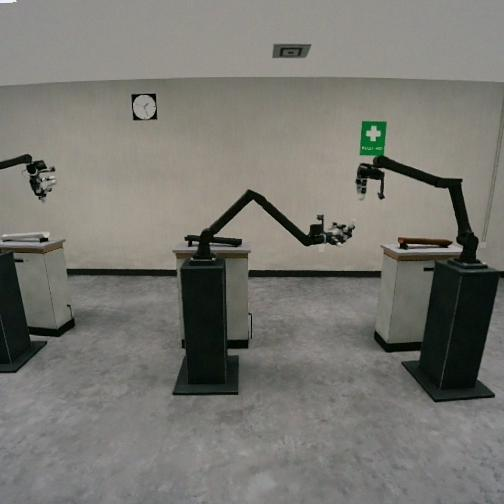

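Request:
move --arm1 '{"joints":{"joint1_rad":-1.52,"joint2_rad":1.4,"joint3_rad":1.6,"joint4_rad":-1.62,"joint5_rad":1.5,"joint6_rad":-1.57},"min_time_s":7}' --arm2 '{"joints":{"joint1_rad":-1.45,"joint2_rad":1.7,"joint3_rad":1.75,"joint4_rad":0.2,"joint5_rad":0,"joint6_rad":0.12},"min_time_s":5}' --arm3 '{"joints":{"joint1_rad":0,"joint3_rad":2.28,"joint4_rad":-1.68},"min_time_s":5}'

Request:
move --arm2 '{"joints":{"joint1_rad":1.627,"joint2_rad":1.85,"joint3_rad":1.95,"joint4_rad":-1.16,"joint5_rad":1.393,"joint6_rad":1.19},"min_time_s":6.5}' --arm3 '{"joints":{"joint1_rad":-1.56},"min_time_s":5}' --cameras '["arm2_cam_wrist","cam_row"]'

Request:
move --arm1 '{"joints":{"joint1_rad":-1.585,"joint2_rad":1.99,"joint3_rad":2.13,"joint4_rad":-1.66,"joint6_rad":-1.58},"min_time_s":4}' --arm2 '{"joints":{"joint1_rad":1.632,"joint2_rad":2.435,"joint3_rad":1.99,"joint4_rad":-0.60},"min_time_s":5}' --arm3 '{"joints":{"joint2_rad":2.5,"joint3_rad":2.72,"joint4_rad":-1.5},"min_time_s":4}' --cameras '["cam_row","arm2_cam_wrist","cam_basket"]'

Scene clock: 1573.33 s.
Joint torques (N m): arm1=[-0.03 -10.4 9.39 -0.1 1.37 -0.11] | arm2=[3.49 -16.79 12.46 1.63 -0.18 -0.11] | arm3=[1.32 -20.72 10.35 0.4 1.1 -0.1]
Heat: arm1: hottest joint2_rad 35 °C; arm2: hottest joint2_rad 38 °C; arm3: hottest joint2_rad 34 °C.
move: arm1 done; arm2 done; arm3 done
Joint velocities: within noise
arm1.joint_positions: joint1_rad=-1.505 joint2_rad=+1.392 joint3_rad=+1.590 joint4_rad=-1.610 joint5_rad=+1.496 joint6_rad=-1.562 hand_index_mcp=-0.201 hand_index_abd=-0.101 hand_index_pip=-0.387 hand_index_dip=+0.715 hand_middle_mcp=+0.746 hand_middle_abd=+0.000 hand_middle_pip=+0.576 hand_middle_dip=+0.696 hand_ring_mcp=+0.747 hand_ring_abd=+0.000 hand_ring_pip=+0.576 hand_ring_dip=+0.696 hand_thumb_cmc=-0.589 hand_thumb_axl=+0.678 hand_thumb_mcp=+0.292 hand_thumb_ipl=+0.198 hand_current_limit=+0.400 hand_speed=-0.900
arm1.joint_status: all done
arm1.hand_state: blocked,goal,blocked,goal,goal,goal,goal,goal,goal,goal,goal,goal,goal,goal,blocked,blocked
arm1.index_mcp_current_ma: 366
arm1.index_abd_current_ma: 1
arm1.index_pip_current_ma: 33
arm1.index_dip_current_ma: 14
arm1.middle_mcp_current_ma: -3
arm1.middle_abd_current_ma: 0
arm1.middle_pip_current_ma: 0
arm1.middle_dip_current_ma: 0
arm1.ring_mcp_current_ma: -2
arm1.ring_abd_current_ma: 0
arm1.ring_pip_current_ma: 0
arm1.ring_dip_current_ma: 0
arm1.thumb_cmc_current_ma: -13
arm1.thumb_axl_current_ma: 0
arm1.thumb_mcp_current_ma: 385
arm1.thumb_ipl_current_ma: 46
arm1.hand_goal_index_mcp: -0.330
arm1.hand_goal_index_abd: -0.106
arm1.hand_goal_index_pip: -0.420
arm1.hand_goal_index_dip: 0.696
arm1.hand_goal_middle_mcp: 0.754
arm1.hand_goal_middle_abd: 0.000
arm1.hand_goal_middle_pip: 0.576
arm1.hand_goal_middle_dip: 0.696
arm1.hand_goal_ring_mcp: 0.754
arm1.hand_goal_ring_abd: 0.000
arm1.hand_goal_ring_pip: 0.576
arm1.hand_goal_ring_dip: 0.696
arm1.hand_goal_thumb_cmc: -0.570
arm1.hand_goal_thumb_axl: 0.678
arm1.hand_goal_thumb_mcp: 0.120
arm1.hand_goal_thumb_ipl: 0.168
arm1.hand: x=-1.1202 y=+0.0008 z=+1.2662 quat_wxyz=(+0.113, +0.006, +0.729, -0.675) (m; scene frame)
arm1.hand_target: x=-1.1206 y=-0.0064 z=+1.2667 quat_wxyz=(+0.102, +0.006, +0.728, -0.678) (m; scene frame)
arm1.hand_status: not commanded
arm2.joint_positions: joint1_rad=-1.464 joint2_rad=+1.732 joint3_rad=+1.687 joint4_rad=+0.204 joint5_rad=+0.002 joint6_rad=+0.118 hand_index_mcp=-0.340 hand_index_abd=+0.003 hand_index_pip=-0.882 hand_index_dip=+0.408 hand_middle_mcp=+0.429 hand_middle_abd=-0.003 hand_middle_pip=-0.075 hand_middle_dip=+0.694 hand_ring_mcp=-0.340 hand_ring_abd=+0.003 hand_ring_pip=-0.882 hand_ring_dip=+0.409 hand_thumb_cmc=+0.723 hand_thumb_axl=+0.677 hand_thumb_mcp=+0.226 hand_thumb_ipl=+0.168 hand_current_limit=+0.400 hand_speed=-0.600
arm2.joint_status: all done
arm2.hand_state: goal,goal,goal,goal,goal,goal,goal,goal,goal,goal,goal,goal,goal,goal,goal,goal
arm2.index_mcp_current_ma: 9
arm2.index_abd_current_ma: 13
arm2.index_pip_current_ma: 1
arm2.index_dip_current_ma: 10
arm2.middle_mcp_current_ma: 86
arm2.middle_abd_current_ma: -10
arm2.middle_pip_current_ma: 20
arm2.middle_dip_current_ma: -9
arm2.ring_mcp_current_ma: 9
arm2.ring_abd_current_ma: 13
arm2.ring_pip_current_ma: 0
arm2.ring_dip_current_ma: 12
arm2.thumb_cmc_current_ma: 40
arm2.thumb_axl_current_ma: -4
arm2.thumb_mcp_current_ma: -2
arm2.thumb_ipl_current_ma: -2
arm2.hand_goal_index_mcp: -0.342
arm2.hand_goal_index_abd: 0.000
arm2.hand_goal_index_pip: -0.882
arm2.hand_goal_index_dip: 0.406
arm2.hand_goal_middle_mcp: 0.412
arm2.hand_goal_middle_abd: 0.000
arm2.hand_goal_middle_pip: -0.080
arm2.hand_goal_middle_dip: 0.696
arm2.hand_goal_ring_mcp: -0.342
arm2.hand_goal_ring_abd: 0.000
arm2.hand_goal_ring_pip: -0.882
arm2.hand_goal_ring_dip: 0.406
arm2.hand_goal_thumb_cmc: 0.714
arm2.hand_goal_thumb_axl: 0.678
arm2.hand_goal_thumb_mcp: 0.226
arm2.hand_goal_thumb_ipl: 0.168
arm2.hand: x=+0.7516 y=+0.0632 z=+1.4187 quat_wxyz=(+0.457, +0.454, +0.471, +0.603) (m; scene frame)
arm2.hand_target: x=+0.7281 y=+0.0701 z=+1.4794 quat_wxyz=(+0.469, +0.426, +0.449, +0.630) (m; scene frame)
arm2.hand_status: not commanded
arm3.joint_positions: joint1_rad=+0.000 joint2_rad=+1.926 joint3_rad=+2.251 joint4_rad=-1.673 joint5_rad=+1.565 joint6_rad=-1.853 hand_index_mcp=-0.247 hand_index_abd=-0.107 hand_index_pip=+0.087 hand_index_dip=+0.727 hand_middle_mcp=+0.972 hand_middle_abd=-0.001 hand_middle_pip=+0.576 hand_middle_dip=+0.696 hand_ring_mcp=+0.971 hand_ring_abd=-0.001 hand_ring_pip=+0.576 hand_ring_dip=+0.696 hand_thumb_cmc=-0.566 hand_thumb_axl=+0.680 hand_thumb_mcp=+0.158 hand_thumb_ipl=+0.173 hand_current_limit=+0.400 hand_speed=-0.900
arm3.joint_status: all done
arm3.hand_state: blocked,goal,blocked,blocked,goal,goal,goal,goal,goal,goal,goal,goal,goal,goal,blocked,blocked
arm3.index_mcp_current_ma: 385
arm3.index_abd_current_ma: 0
arm3.index_pip_current_ma: 96
arm3.index_dip_current_ma: 36
arm3.middle_mcp_current_ma: -5
arm3.middle_abd_current_ma: 0
arm3.middle_pip_current_ma: 0
arm3.middle_dip_current_ma: 0
arm3.ring_mcp_current_ma: -5
arm3.ring_abd_current_ma: 0
arm3.ring_pip_current_ma: 0
arm3.ring_dip_current_ma: 0
arm3.thumb_cmc_current_ma: 1
arm3.thumb_axl_current_ma: 1
arm3.thumb_mcp_current_ma: 346
arm3.thumb_ipl_current_ma: 64
arm3.hand_goal_index_mcp: -0.380
arm3.hand_goal_index_abd: -0.106
arm3.hand_goal_index_pip: 0.030
arm3.hand_goal_index_dip: 0.696
arm3.hand_goal_middle_mcp: 0.980
arm3.hand_goal_middle_abd: 0.000
arm3.hand_goal_middle_pip: 0.576
arm3.hand_goal_middle_dip: 0.696
arm3.hand_goal_ring_mcp: 0.980
arm3.hand_goal_ring_abd: 0.000
arm3.hand_goal_ring_pip: 0.576
arm3.hand_goal_ring_dip: 0.696
arm3.hand_goal_thumb_cmc: -0.570
arm3.hand_goal_thumb_axl: 0.678
arm3.hand_goal_thumb_mcp: 0.060
arm3.hand_goal_thumb_ipl: 0.140
arm3.hand: x=+1.7110 y=+0.5541 z=+1.2501 quat_wxyz=(+0.503, -0.535, +0.466, -0.493) (m; scene frame)
arm3.hand_target: x=+1.7120 y=+0.5453 z=+1.2762 quat_wxyz=(+0.513, -0.525, +0.477, -0.483) (m; scene frame)
arm3.hand_status: not commanded
pictures: none

Scene clock: 1580.53 s.
Joint torques (N m): arm1=[0.03 -10.34 9.37 -0.12 1.37 -0.11] | arm2=[1.85 -13.1 11.32 0.17 1.09 -0.05] | arm3=[1.32 -20.72 10.35 0.42 1.1 -0.1]
Heat: arm1: hottest joint2_rad 34 °C; arm2: hottest joint2_rad 37 °C; arm3: hottest joint2_rad 35 °C.
move: arm2 done; arm3 done
Joint velocities: within noise
arm1: as last shown
arm1.joint_positions: joint1_rad=-1.505 joint2_rad=+1.392 joint3_rad=+1.590 joint4_rad=-1.610 joint5_rad=+1.496 joint6_rad=-1.563 hand_index_mcp=-0.201 hand_index_abd=-0.101 hand_index_pip=-0.387 hand_index_dip=+0.715 hand_middle_mcp=+0.746 hand_middle_abd=+0.000 hand_middle_pip=+0.576 hand_middle_dip=+0.696 hand_ring_mcp=+0.747 hand_ring_abd=+0.000 hand_ring_pip=+0.576 hand_ring_dip=+0.696 hand_thumb_cmc=-0.589 hand_thumb_axl=+0.678 hand_thumb_mcp=+0.292 hand_thumb_ipl=+0.198 hand_current_limit=+0.400 hand_speed=-0.900
arm2.joint_positions: joint1_rad=+1.633 joint2_rad=+1.834 joint3_rad=+1.889 joint4_rad=-1.153 joint5_rad=+1.390 joint6_rad=+1.182 hand_index_mcp=-0.340 hand_index_abd=+0.003 hand_index_pip=-0.882 hand_index_dip=+0.408 hand_middle_mcp=+0.429 hand_middle_abd=-0.002 hand_middle_pip=-0.075 hand_middle_dip=+0.694 hand_ring_mcp=-0.340 hand_ring_abd=+0.003 hand_ring_pip=-0.882 hand_ring_dip=+0.409 hand_thumb_cmc=+0.723 hand_thumb_axl=+0.677 hand_thumb_mcp=+0.226 hand_thumb_ipl=+0.168 hand_current_limit=+0.400 hand_speed=-0.600
arm2.joint_status: all done
arm2.hand_state: goal,goal,goal,goal,goal,goal,goal,goal,goal,goal,goal,goal,goal,goal,goal,goal
arm2.index_mcp_current_ma: 9
arm2.index_abd_current_ma: 12
arm2.index_pip_current_ma: 1
arm2.index_dip_current_ma: 10
arm2.middle_mcp_current_ma: 86
arm2.middle_abd_current_ma: -8
arm2.middle_pip_current_ma: 20
arm2.middle_dip_current_ma: -9
arm2.ring_mcp_current_ma: 9
arm2.ring_abd_current_ma: 12
arm2.ring_pip_current_ma: 0
arm2.ring_dip_current_ma: 12
arm2.thumb_cmc_current_ma: 40
arm2.thumb_axl_current_ma: -4
arm2.thumb_mcp_current_ma: -2
arm2.thumb_ipl_current_ma: -2
arm2.hand_goal_index_mcp: -0.342
arm2.hand_goal_index_abd: 0.000
arm2.hand_goal_index_pip: -0.882
arm2.hand_goal_index_dip: 0.406
arm2.hand_goal_middle_mcp: 0.412
arm2.hand_goal_middle_abd: 0.000
arm2.hand_goal_middle_pip: -0.080
arm2.hand_goal_middle_dip: 0.696
arm2.hand_goal_ring_mcp: -0.342
arm2.hand_goal_ring_abd: 0.000
arm2.hand_goal_ring_pip: -0.882
arm2.hand_goal_ring_dip: 0.406
arm2.hand_goal_thumb_cmc: 0.714
arm2.hand_goal_thumb_axl: 0.678
arm2.hand_goal_thumb_mcp: 0.226
arm2.hand_goal_thumb_ipl: 0.168
arm2.hand: x=-0.6119 y=+0.0961 z=+1.3291 quat_wxyz=(-0.098, -0.036, +0.761, +0.641) (m; scene frame)
arm2.hand_target: x=-0.6147 y=+0.0991 z=+1.3444 quat_wxyz=(-0.113, -0.017, +0.759, +0.641) (m; scene frame)
arm2.hand_status: not commanded
arm3.joint_positions: joint1_rad=-1.561 joint2_rad=+1.926 joint3_rad=+2.251 joint4_rad=-1.673 joint5_rad=+1.565 joint6_rad=-1.853 hand_index_mcp=-0.247 hand_index_abd=-0.107 hand_index_pip=+0.088 hand_index_dip=+0.727 hand_middle_mcp=+0.972 hand_middle_abd=-0.001 hand_middle_pip=+0.576 hand_middle_dip=+0.696 hand_ring_mcp=+0.971 hand_ring_abd=-0.001 hand_ring_pip=+0.576 hand_ring_dip=+0.696 hand_thumb_cmc=-0.566 hand_thumb_axl=+0.680 hand_thumb_mcp=+0.158 hand_thumb_ipl=+0.173 hand_current_limit=+0.400 hand_speed=-0.900
arm3.joint_status: all done
arm3.hand_state: blocked,goal,blocked,blocked,goal,goal,goal,goal,goal,goal,goal,goal,goal,goal,blocked,blocked
arm3.index_mcp_current_ma: 385
arm3.index_abd_current_ma: 0
arm3.index_pip_current_ma: 96
arm3.index_dip_current_ma: 36
arm3.middle_mcp_current_ma: -5
arm3.middle_abd_current_ma: 0
arm3.middle_pip_current_ma: 0
arm3.middle_dip_current_ma: 0
arm3.ring_mcp_current_ma: -5
arm3.ring_abd_current_ma: 0
arm3.ring_pip_current_ma: 0
arm3.ring_dip_current_ma: 0
arm3.thumb_cmc_current_ma: 1
arm3.thumb_axl_current_ma: 1
arm3.thumb_mcp_current_ma: 346
arm3.thumb_ipl_current_ma: 64
arm3.hand_goal_index_mcp: -0.380
arm3.hand_goal_index_abd: -0.106
arm3.hand_goal_index_pip: 0.030
arm3.hand_goal_index_dip: 0.696
arm3.hand_goal_middle_mcp: 0.980
arm3.hand_goal_middle_abd: 0.000
arm3.hand_goal_middle_pip: 0.576
arm3.hand_goal_middle_dip: 0.696
arm3.hand_goal_ring_mcp: 0.980
arm3.hand_goal_ring_abd: 0.000
arm3.hand_goal_ring_pip: 0.576
arm3.hand_goal_ring_dip: 0.696
arm3.hand_goal_thumb_cmc: -0.570
arm3.hand_goal_thumb_axl: 0.678
arm3.hand_goal_thumb_mcp: 0.060
arm3.hand_goal_thumb_ipl: 0.140
arm3.hand: x=+2.2114 y=-0.1902 z=+1.2496 quat_wxyz=(+0.010, -0.052, +0.707, -0.705) (m; scene frame)
arm3.hand_target: x=+2.2027 y=-0.1907 z=+1.2757 quat_wxyz=(+0.024, -0.039, +0.708, -0.705) (m; scene frame)
arm3.hand_status: not commanded
pictures: arm2_cam_wrist, cam_row
camera_calibration:
arm2_cam_wrist: T_world_to_cam=[[0.825194, 0.251587, 0.505727, -0.157786], [0.506915, -0.724822, -0.466551, 0.949874], [0.249184, 0.641355, -0.725652, 1.1838], [0, 0, 0, 1]] pos_world=[-0.646284, -0.0310472, 1.38199]

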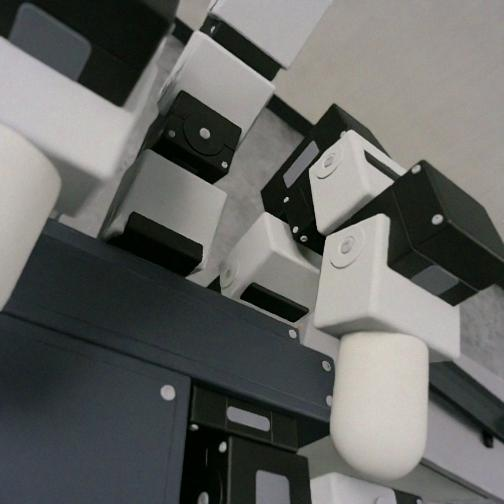

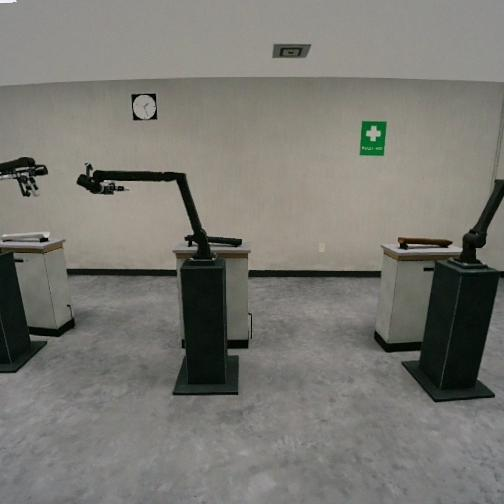

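Scene clock: 1586.00 s.
Joint torques (N m): arm1=[-0.15 -19.6 13.08 -0.39 1.34 -0.16] | arm2=[1.79 -18.37 9.84 0.98 1.05 -0.03] | arm3=[1.38 -23.65 12.49 1.18 1.09 -0.09]
Heat: arm1: hottest joint3_rad 35 °C; arm2: hottest joint2_rad 37 °C; arm3: hottest joint2_rad 34 °C.
move: arm1 done; arm2 done; arm3 done
Joint velocities: within noise
arm1.joint_positions: joint1_rad=-1.568 joint2_rad=+1.985 joint3_rad=+2.073 joint4_rad=-1.649 joint5_rad=+1.497 joint6_rad=-1.572 hand_index_mcp=-0.201 hand_index_abd=-0.101 hand_index_pip=-0.387 hand_index_dip=+0.715 hand_middle_mcp=+0.746 hand_middle_abd=+0.000 hand_middle_pip=+0.576 hand_middle_dip=+0.696 hand_ring_mcp=+0.747 hand_ring_abd=+0.000 hand_ring_pip=+0.576 hand_ring_dip=+0.696 hand_thumb_cmc=-0.589 hand_thumb_axl=+0.678 hand_thumb_mcp=+0.292 hand_thumb_ipl=+0.198 hand_current_limit=+0.400 hand_speed=-0.900
arm1.joint_status: all done
arm1.hand_state: blocked,goal,blocked,goal,goal,goal,goal,goal,goal,goal,goal,goal,goal,goal,blocked,blocked
arm1.index_mcp_current_ma: 366
arm1.index_abd_current_ma: 1
arm1.index_pip_current_ma: 33
arm1.index_dip_current_ma: 14
arm1.middle_mcp_current_ma: -4
arm1.middle_abd_current_ma: 0
arm1.middle_pip_current_ma: 0
arm1.middle_dip_current_ma: 0
arm1.ring_mcp_current_ma: -3
arm1.ring_abd_current_ma: 0
arm1.ring_pip_current_ma: 0
arm1.ring_dip_current_ma: 0
arm1.thumb_cmc_current_ma: -13
arm1.thumb_axl_current_ma: 0
arm1.thumb_mcp_current_ma: 385
arm1.thumb_ipl_current_ma: 46
arm1.hand_goal_index_mcp: -0.330
arm1.hand_goal_index_abd: -0.106
arm1.hand_goal_index_pip: -0.420
arm1.hand_goal_index_dip: 0.696
arm1.hand_goal_middle_mcp: 0.754
arm1.hand_goal_middle_abd: 0.000
arm1.hand_goal_middle_pip: 0.576
arm1.hand_goal_middle_dip: 0.696
arm1.hand_goal_ring_mcp: 0.754
arm1.hand_goal_ring_abd: 0.000
arm1.hand_goal_ring_pip: 0.576
arm1.hand_goal_ring_dip: 0.696
arm1.hand_goal_thumb_cmc: -0.570
arm1.hand_goal_thumb_axl: 0.678
arm1.hand_goal_thumb_mcp: 0.120
arm1.hand_goal_thumb_ipl: 0.168
arm1.hand: x=-0.9319 y=-0.0131 z=+1.1548 quat_wxyz=(+0.034, -0.025, +0.729, -0.683) (m; scene frame)
arm1.hand_target: x=-0.9285 y=-0.0240 z=+1.1754 quat_wxyz=(+0.041, -0.007, +0.728, -0.684) (m; scene frame)
arm1.hand_status: not commanded
arm2.joint_positions: joint1_rad=+1.633 joint2_rad=+2.423 joint3_rad=+1.936 joint4_rad=-0.612 joint5_rad=+1.390 joint6_rad=+1.182 hand_index_mcp=-0.340 hand_index_abd=+0.003 hand_index_pip=-0.882 hand_index_dip=+0.408 hand_middle_mcp=+0.429 hand_middle_abd=-0.002 hand_middle_pip=-0.075 hand_middle_dip=+0.694 hand_ring_mcp=-0.340 hand_ring_abd=+0.003 hand_ring_pip=-0.882 hand_ring_dip=+0.409 hand_thumb_cmc=+0.723 hand_thumb_axl=+0.677 hand_thumb_mcp=+0.226 hand_thumb_ipl=+0.168 hand_current_limit=+0.400 hand_speed=-0.600
arm2.joint_status: all done
arm2.hand_state: goal,goal,goal,goal,goal,goal,goal,goal,goal,goal,goal,goal,goal,goal,goal,goal
arm2.index_mcp_current_ma: 9
arm2.index_abd_current_ma: 12
arm2.index_pip_current_ma: 1
arm2.index_dip_current_ma: 10
arm2.middle_mcp_current_ma: 86
arm2.middle_abd_current_ma: -8
arm2.middle_pip_current_ma: 20
arm2.middle_dip_current_ma: -9
arm2.ring_mcp_current_ma: 9
arm2.ring_abd_current_ma: 12
arm2.ring_pip_current_ma: 0
arm2.ring_dip_current_ma: 12
arm2.thumb_cmc_current_ma: 40
arm2.thumb_axl_current_ma: -4
arm2.thumb_mcp_current_ma: -2
arm2.thumb_ipl_current_ma: -2
arm2.hand_goal_index_mcp: -0.342
arm2.hand_goal_index_abd: 0.000
arm2.hand_goal_index_pip: -0.882
arm2.hand_goal_index_dip: 0.406
arm2.hand_goal_middle_mcp: 0.412
arm2.hand_goal_middle_abd: 0.000
arm2.hand_goal_middle_pip: -0.080
arm2.hand_goal_middle_dip: 0.696
arm2.hand_goal_ring_mcp: -0.342
arm2.hand_goal_ring_abd: 0.000
arm2.hand_goal_ring_pip: -0.882
arm2.hand_goal_ring_dip: 0.406
arm2.hand_goal_thumb_cmc: 0.714
arm2.hand_goal_thumb_axl: 0.678
arm2.hand_goal_thumb_mcp: 0.226
arm2.hand_goal_thumb_ipl: 0.168
arm2.hand: x=-0.7377 y=+0.0815 z=+0.9814 quat_wxyz=(-0.097, -0.036, +0.761, +0.641) (m; scene frame)
arm2.hand_target: x=-0.7467 y=+0.0810 z=+0.9932 quat_wxyz=(-0.120, -0.014, +0.759, +0.640) (m; scene frame)
arm2.hand_status: not commanded
arm3.joint_positions: joint1_rad=-1.561 joint2_rad=+2.483 joint3_rad=+2.667 joint4_rad=-1.512 joint5_rad=+1.565 joint6_rad=-1.853 hand_index_mcp=-0.247 hand_index_abd=-0.107 hand_index_pip=+0.088 hand_index_dip=+0.727 hand_middle_mcp=+0.972 hand_middle_abd=-0.001 hand_middle_pip=+0.576 hand_middle_dip=+0.696 hand_ring_mcp=+0.971 hand_ring_abd=-0.001 hand_ring_pip=+0.576 hand_ring_dip=+0.696 hand_thumb_cmc=-0.566 hand_thumb_axl=+0.680 hand_thumb_mcp=+0.158 hand_thumb_ipl=+0.173 hand_current_limit=+0.400 hand_speed=-0.900
arm3.joint_status: all done
arm3.hand_state: blocked,goal,blocked,blocked,goal,goal,goal,goal,goal,goal,goal,goal,goal,goal,blocked,blocked
arm3.index_mcp_current_ma: 385
arm3.index_abd_current_ma: 0
arm3.index_pip_current_ma: 96
arm3.index_dip_current_ma: 36
arm3.middle_mcp_current_ma: -5
arm3.middle_abd_current_ma: 0
arm3.middle_pip_current_ma: 0
arm3.middle_dip_current_ma: 0
arm3.ring_mcp_current_ma: -5
arm3.ring_abd_current_ma: 0
arm3.ring_pip_current_ma: 0
arm3.ring_dip_current_ma: 0
arm3.thumb_cmc_current_ma: 1
arm3.thumb_axl_current_ma: 1
arm3.thumb_mcp_current_ma: 346
arm3.thumb_ipl_current_ma: 64
arm3.hand_goal_index_mcp: -0.380
arm3.hand_goal_index_abd: -0.106
arm3.hand_goal_index_pip: 0.030
arm3.hand_goal_index_dip: 0.696
arm3.hand_goal_middle_mcp: 0.980
arm3.hand_goal_middle_abd: 0.000
arm3.hand_goal_middle_pip: 0.576
arm3.hand_goal_middle_dip: 0.696
arm3.hand_goal_ring_mcp: 0.980
arm3.hand_goal_ring_abd: 0.000
arm3.hand_goal_ring_pip: 0.576
arm3.hand_goal_ring_dip: 0.696
arm3.hand_goal_thumb_cmc: -0.570
arm3.hand_goal_thumb_axl: 0.678
arm3.hand_goal_thumb_mcp: 0.060
arm3.hand_goal_thumb_ipl: 0.140
arm3.hand: x=+2.3730 y=-0.1760 z=+1.0444 quat_wxyz=(+0.017, -0.046, +0.708, -0.705) (m; scene frame)
arm3.hand_target: x=+2.3802 y=-0.1751 z=+1.0539 quat_wxyz=(+0.032, -0.032, +0.708, -0.704) (m; scene frame)
arm3.hand_status: not commanded
pictures: arm2_cam_wrist, cam_basket, cam_row
camera_calibration:
arm2_cam_wrist: T_world_to_cam=[[0.825149, 0.250885, 0.506148, 0.12517], [0.506744, -0.724721, -0.466893, 0.841072], [0.24968, 0.641744, -0.725138, 0.972019], [0, 0, 0, 1]] pos_world=[-0.772186, -0.0456484, 1.03418]

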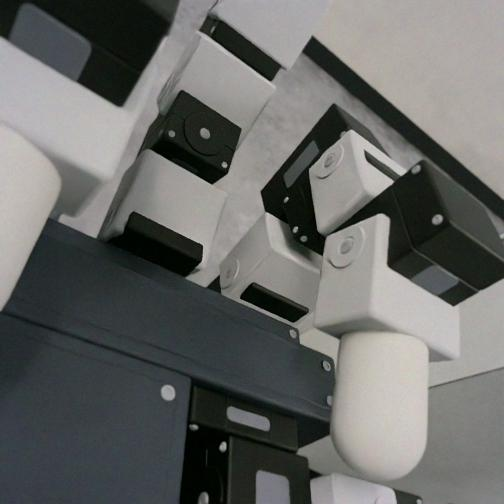

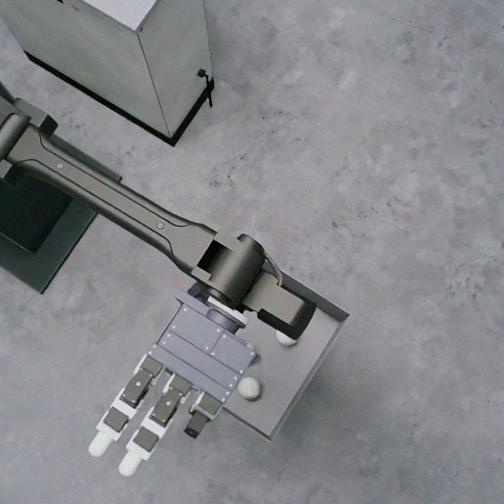

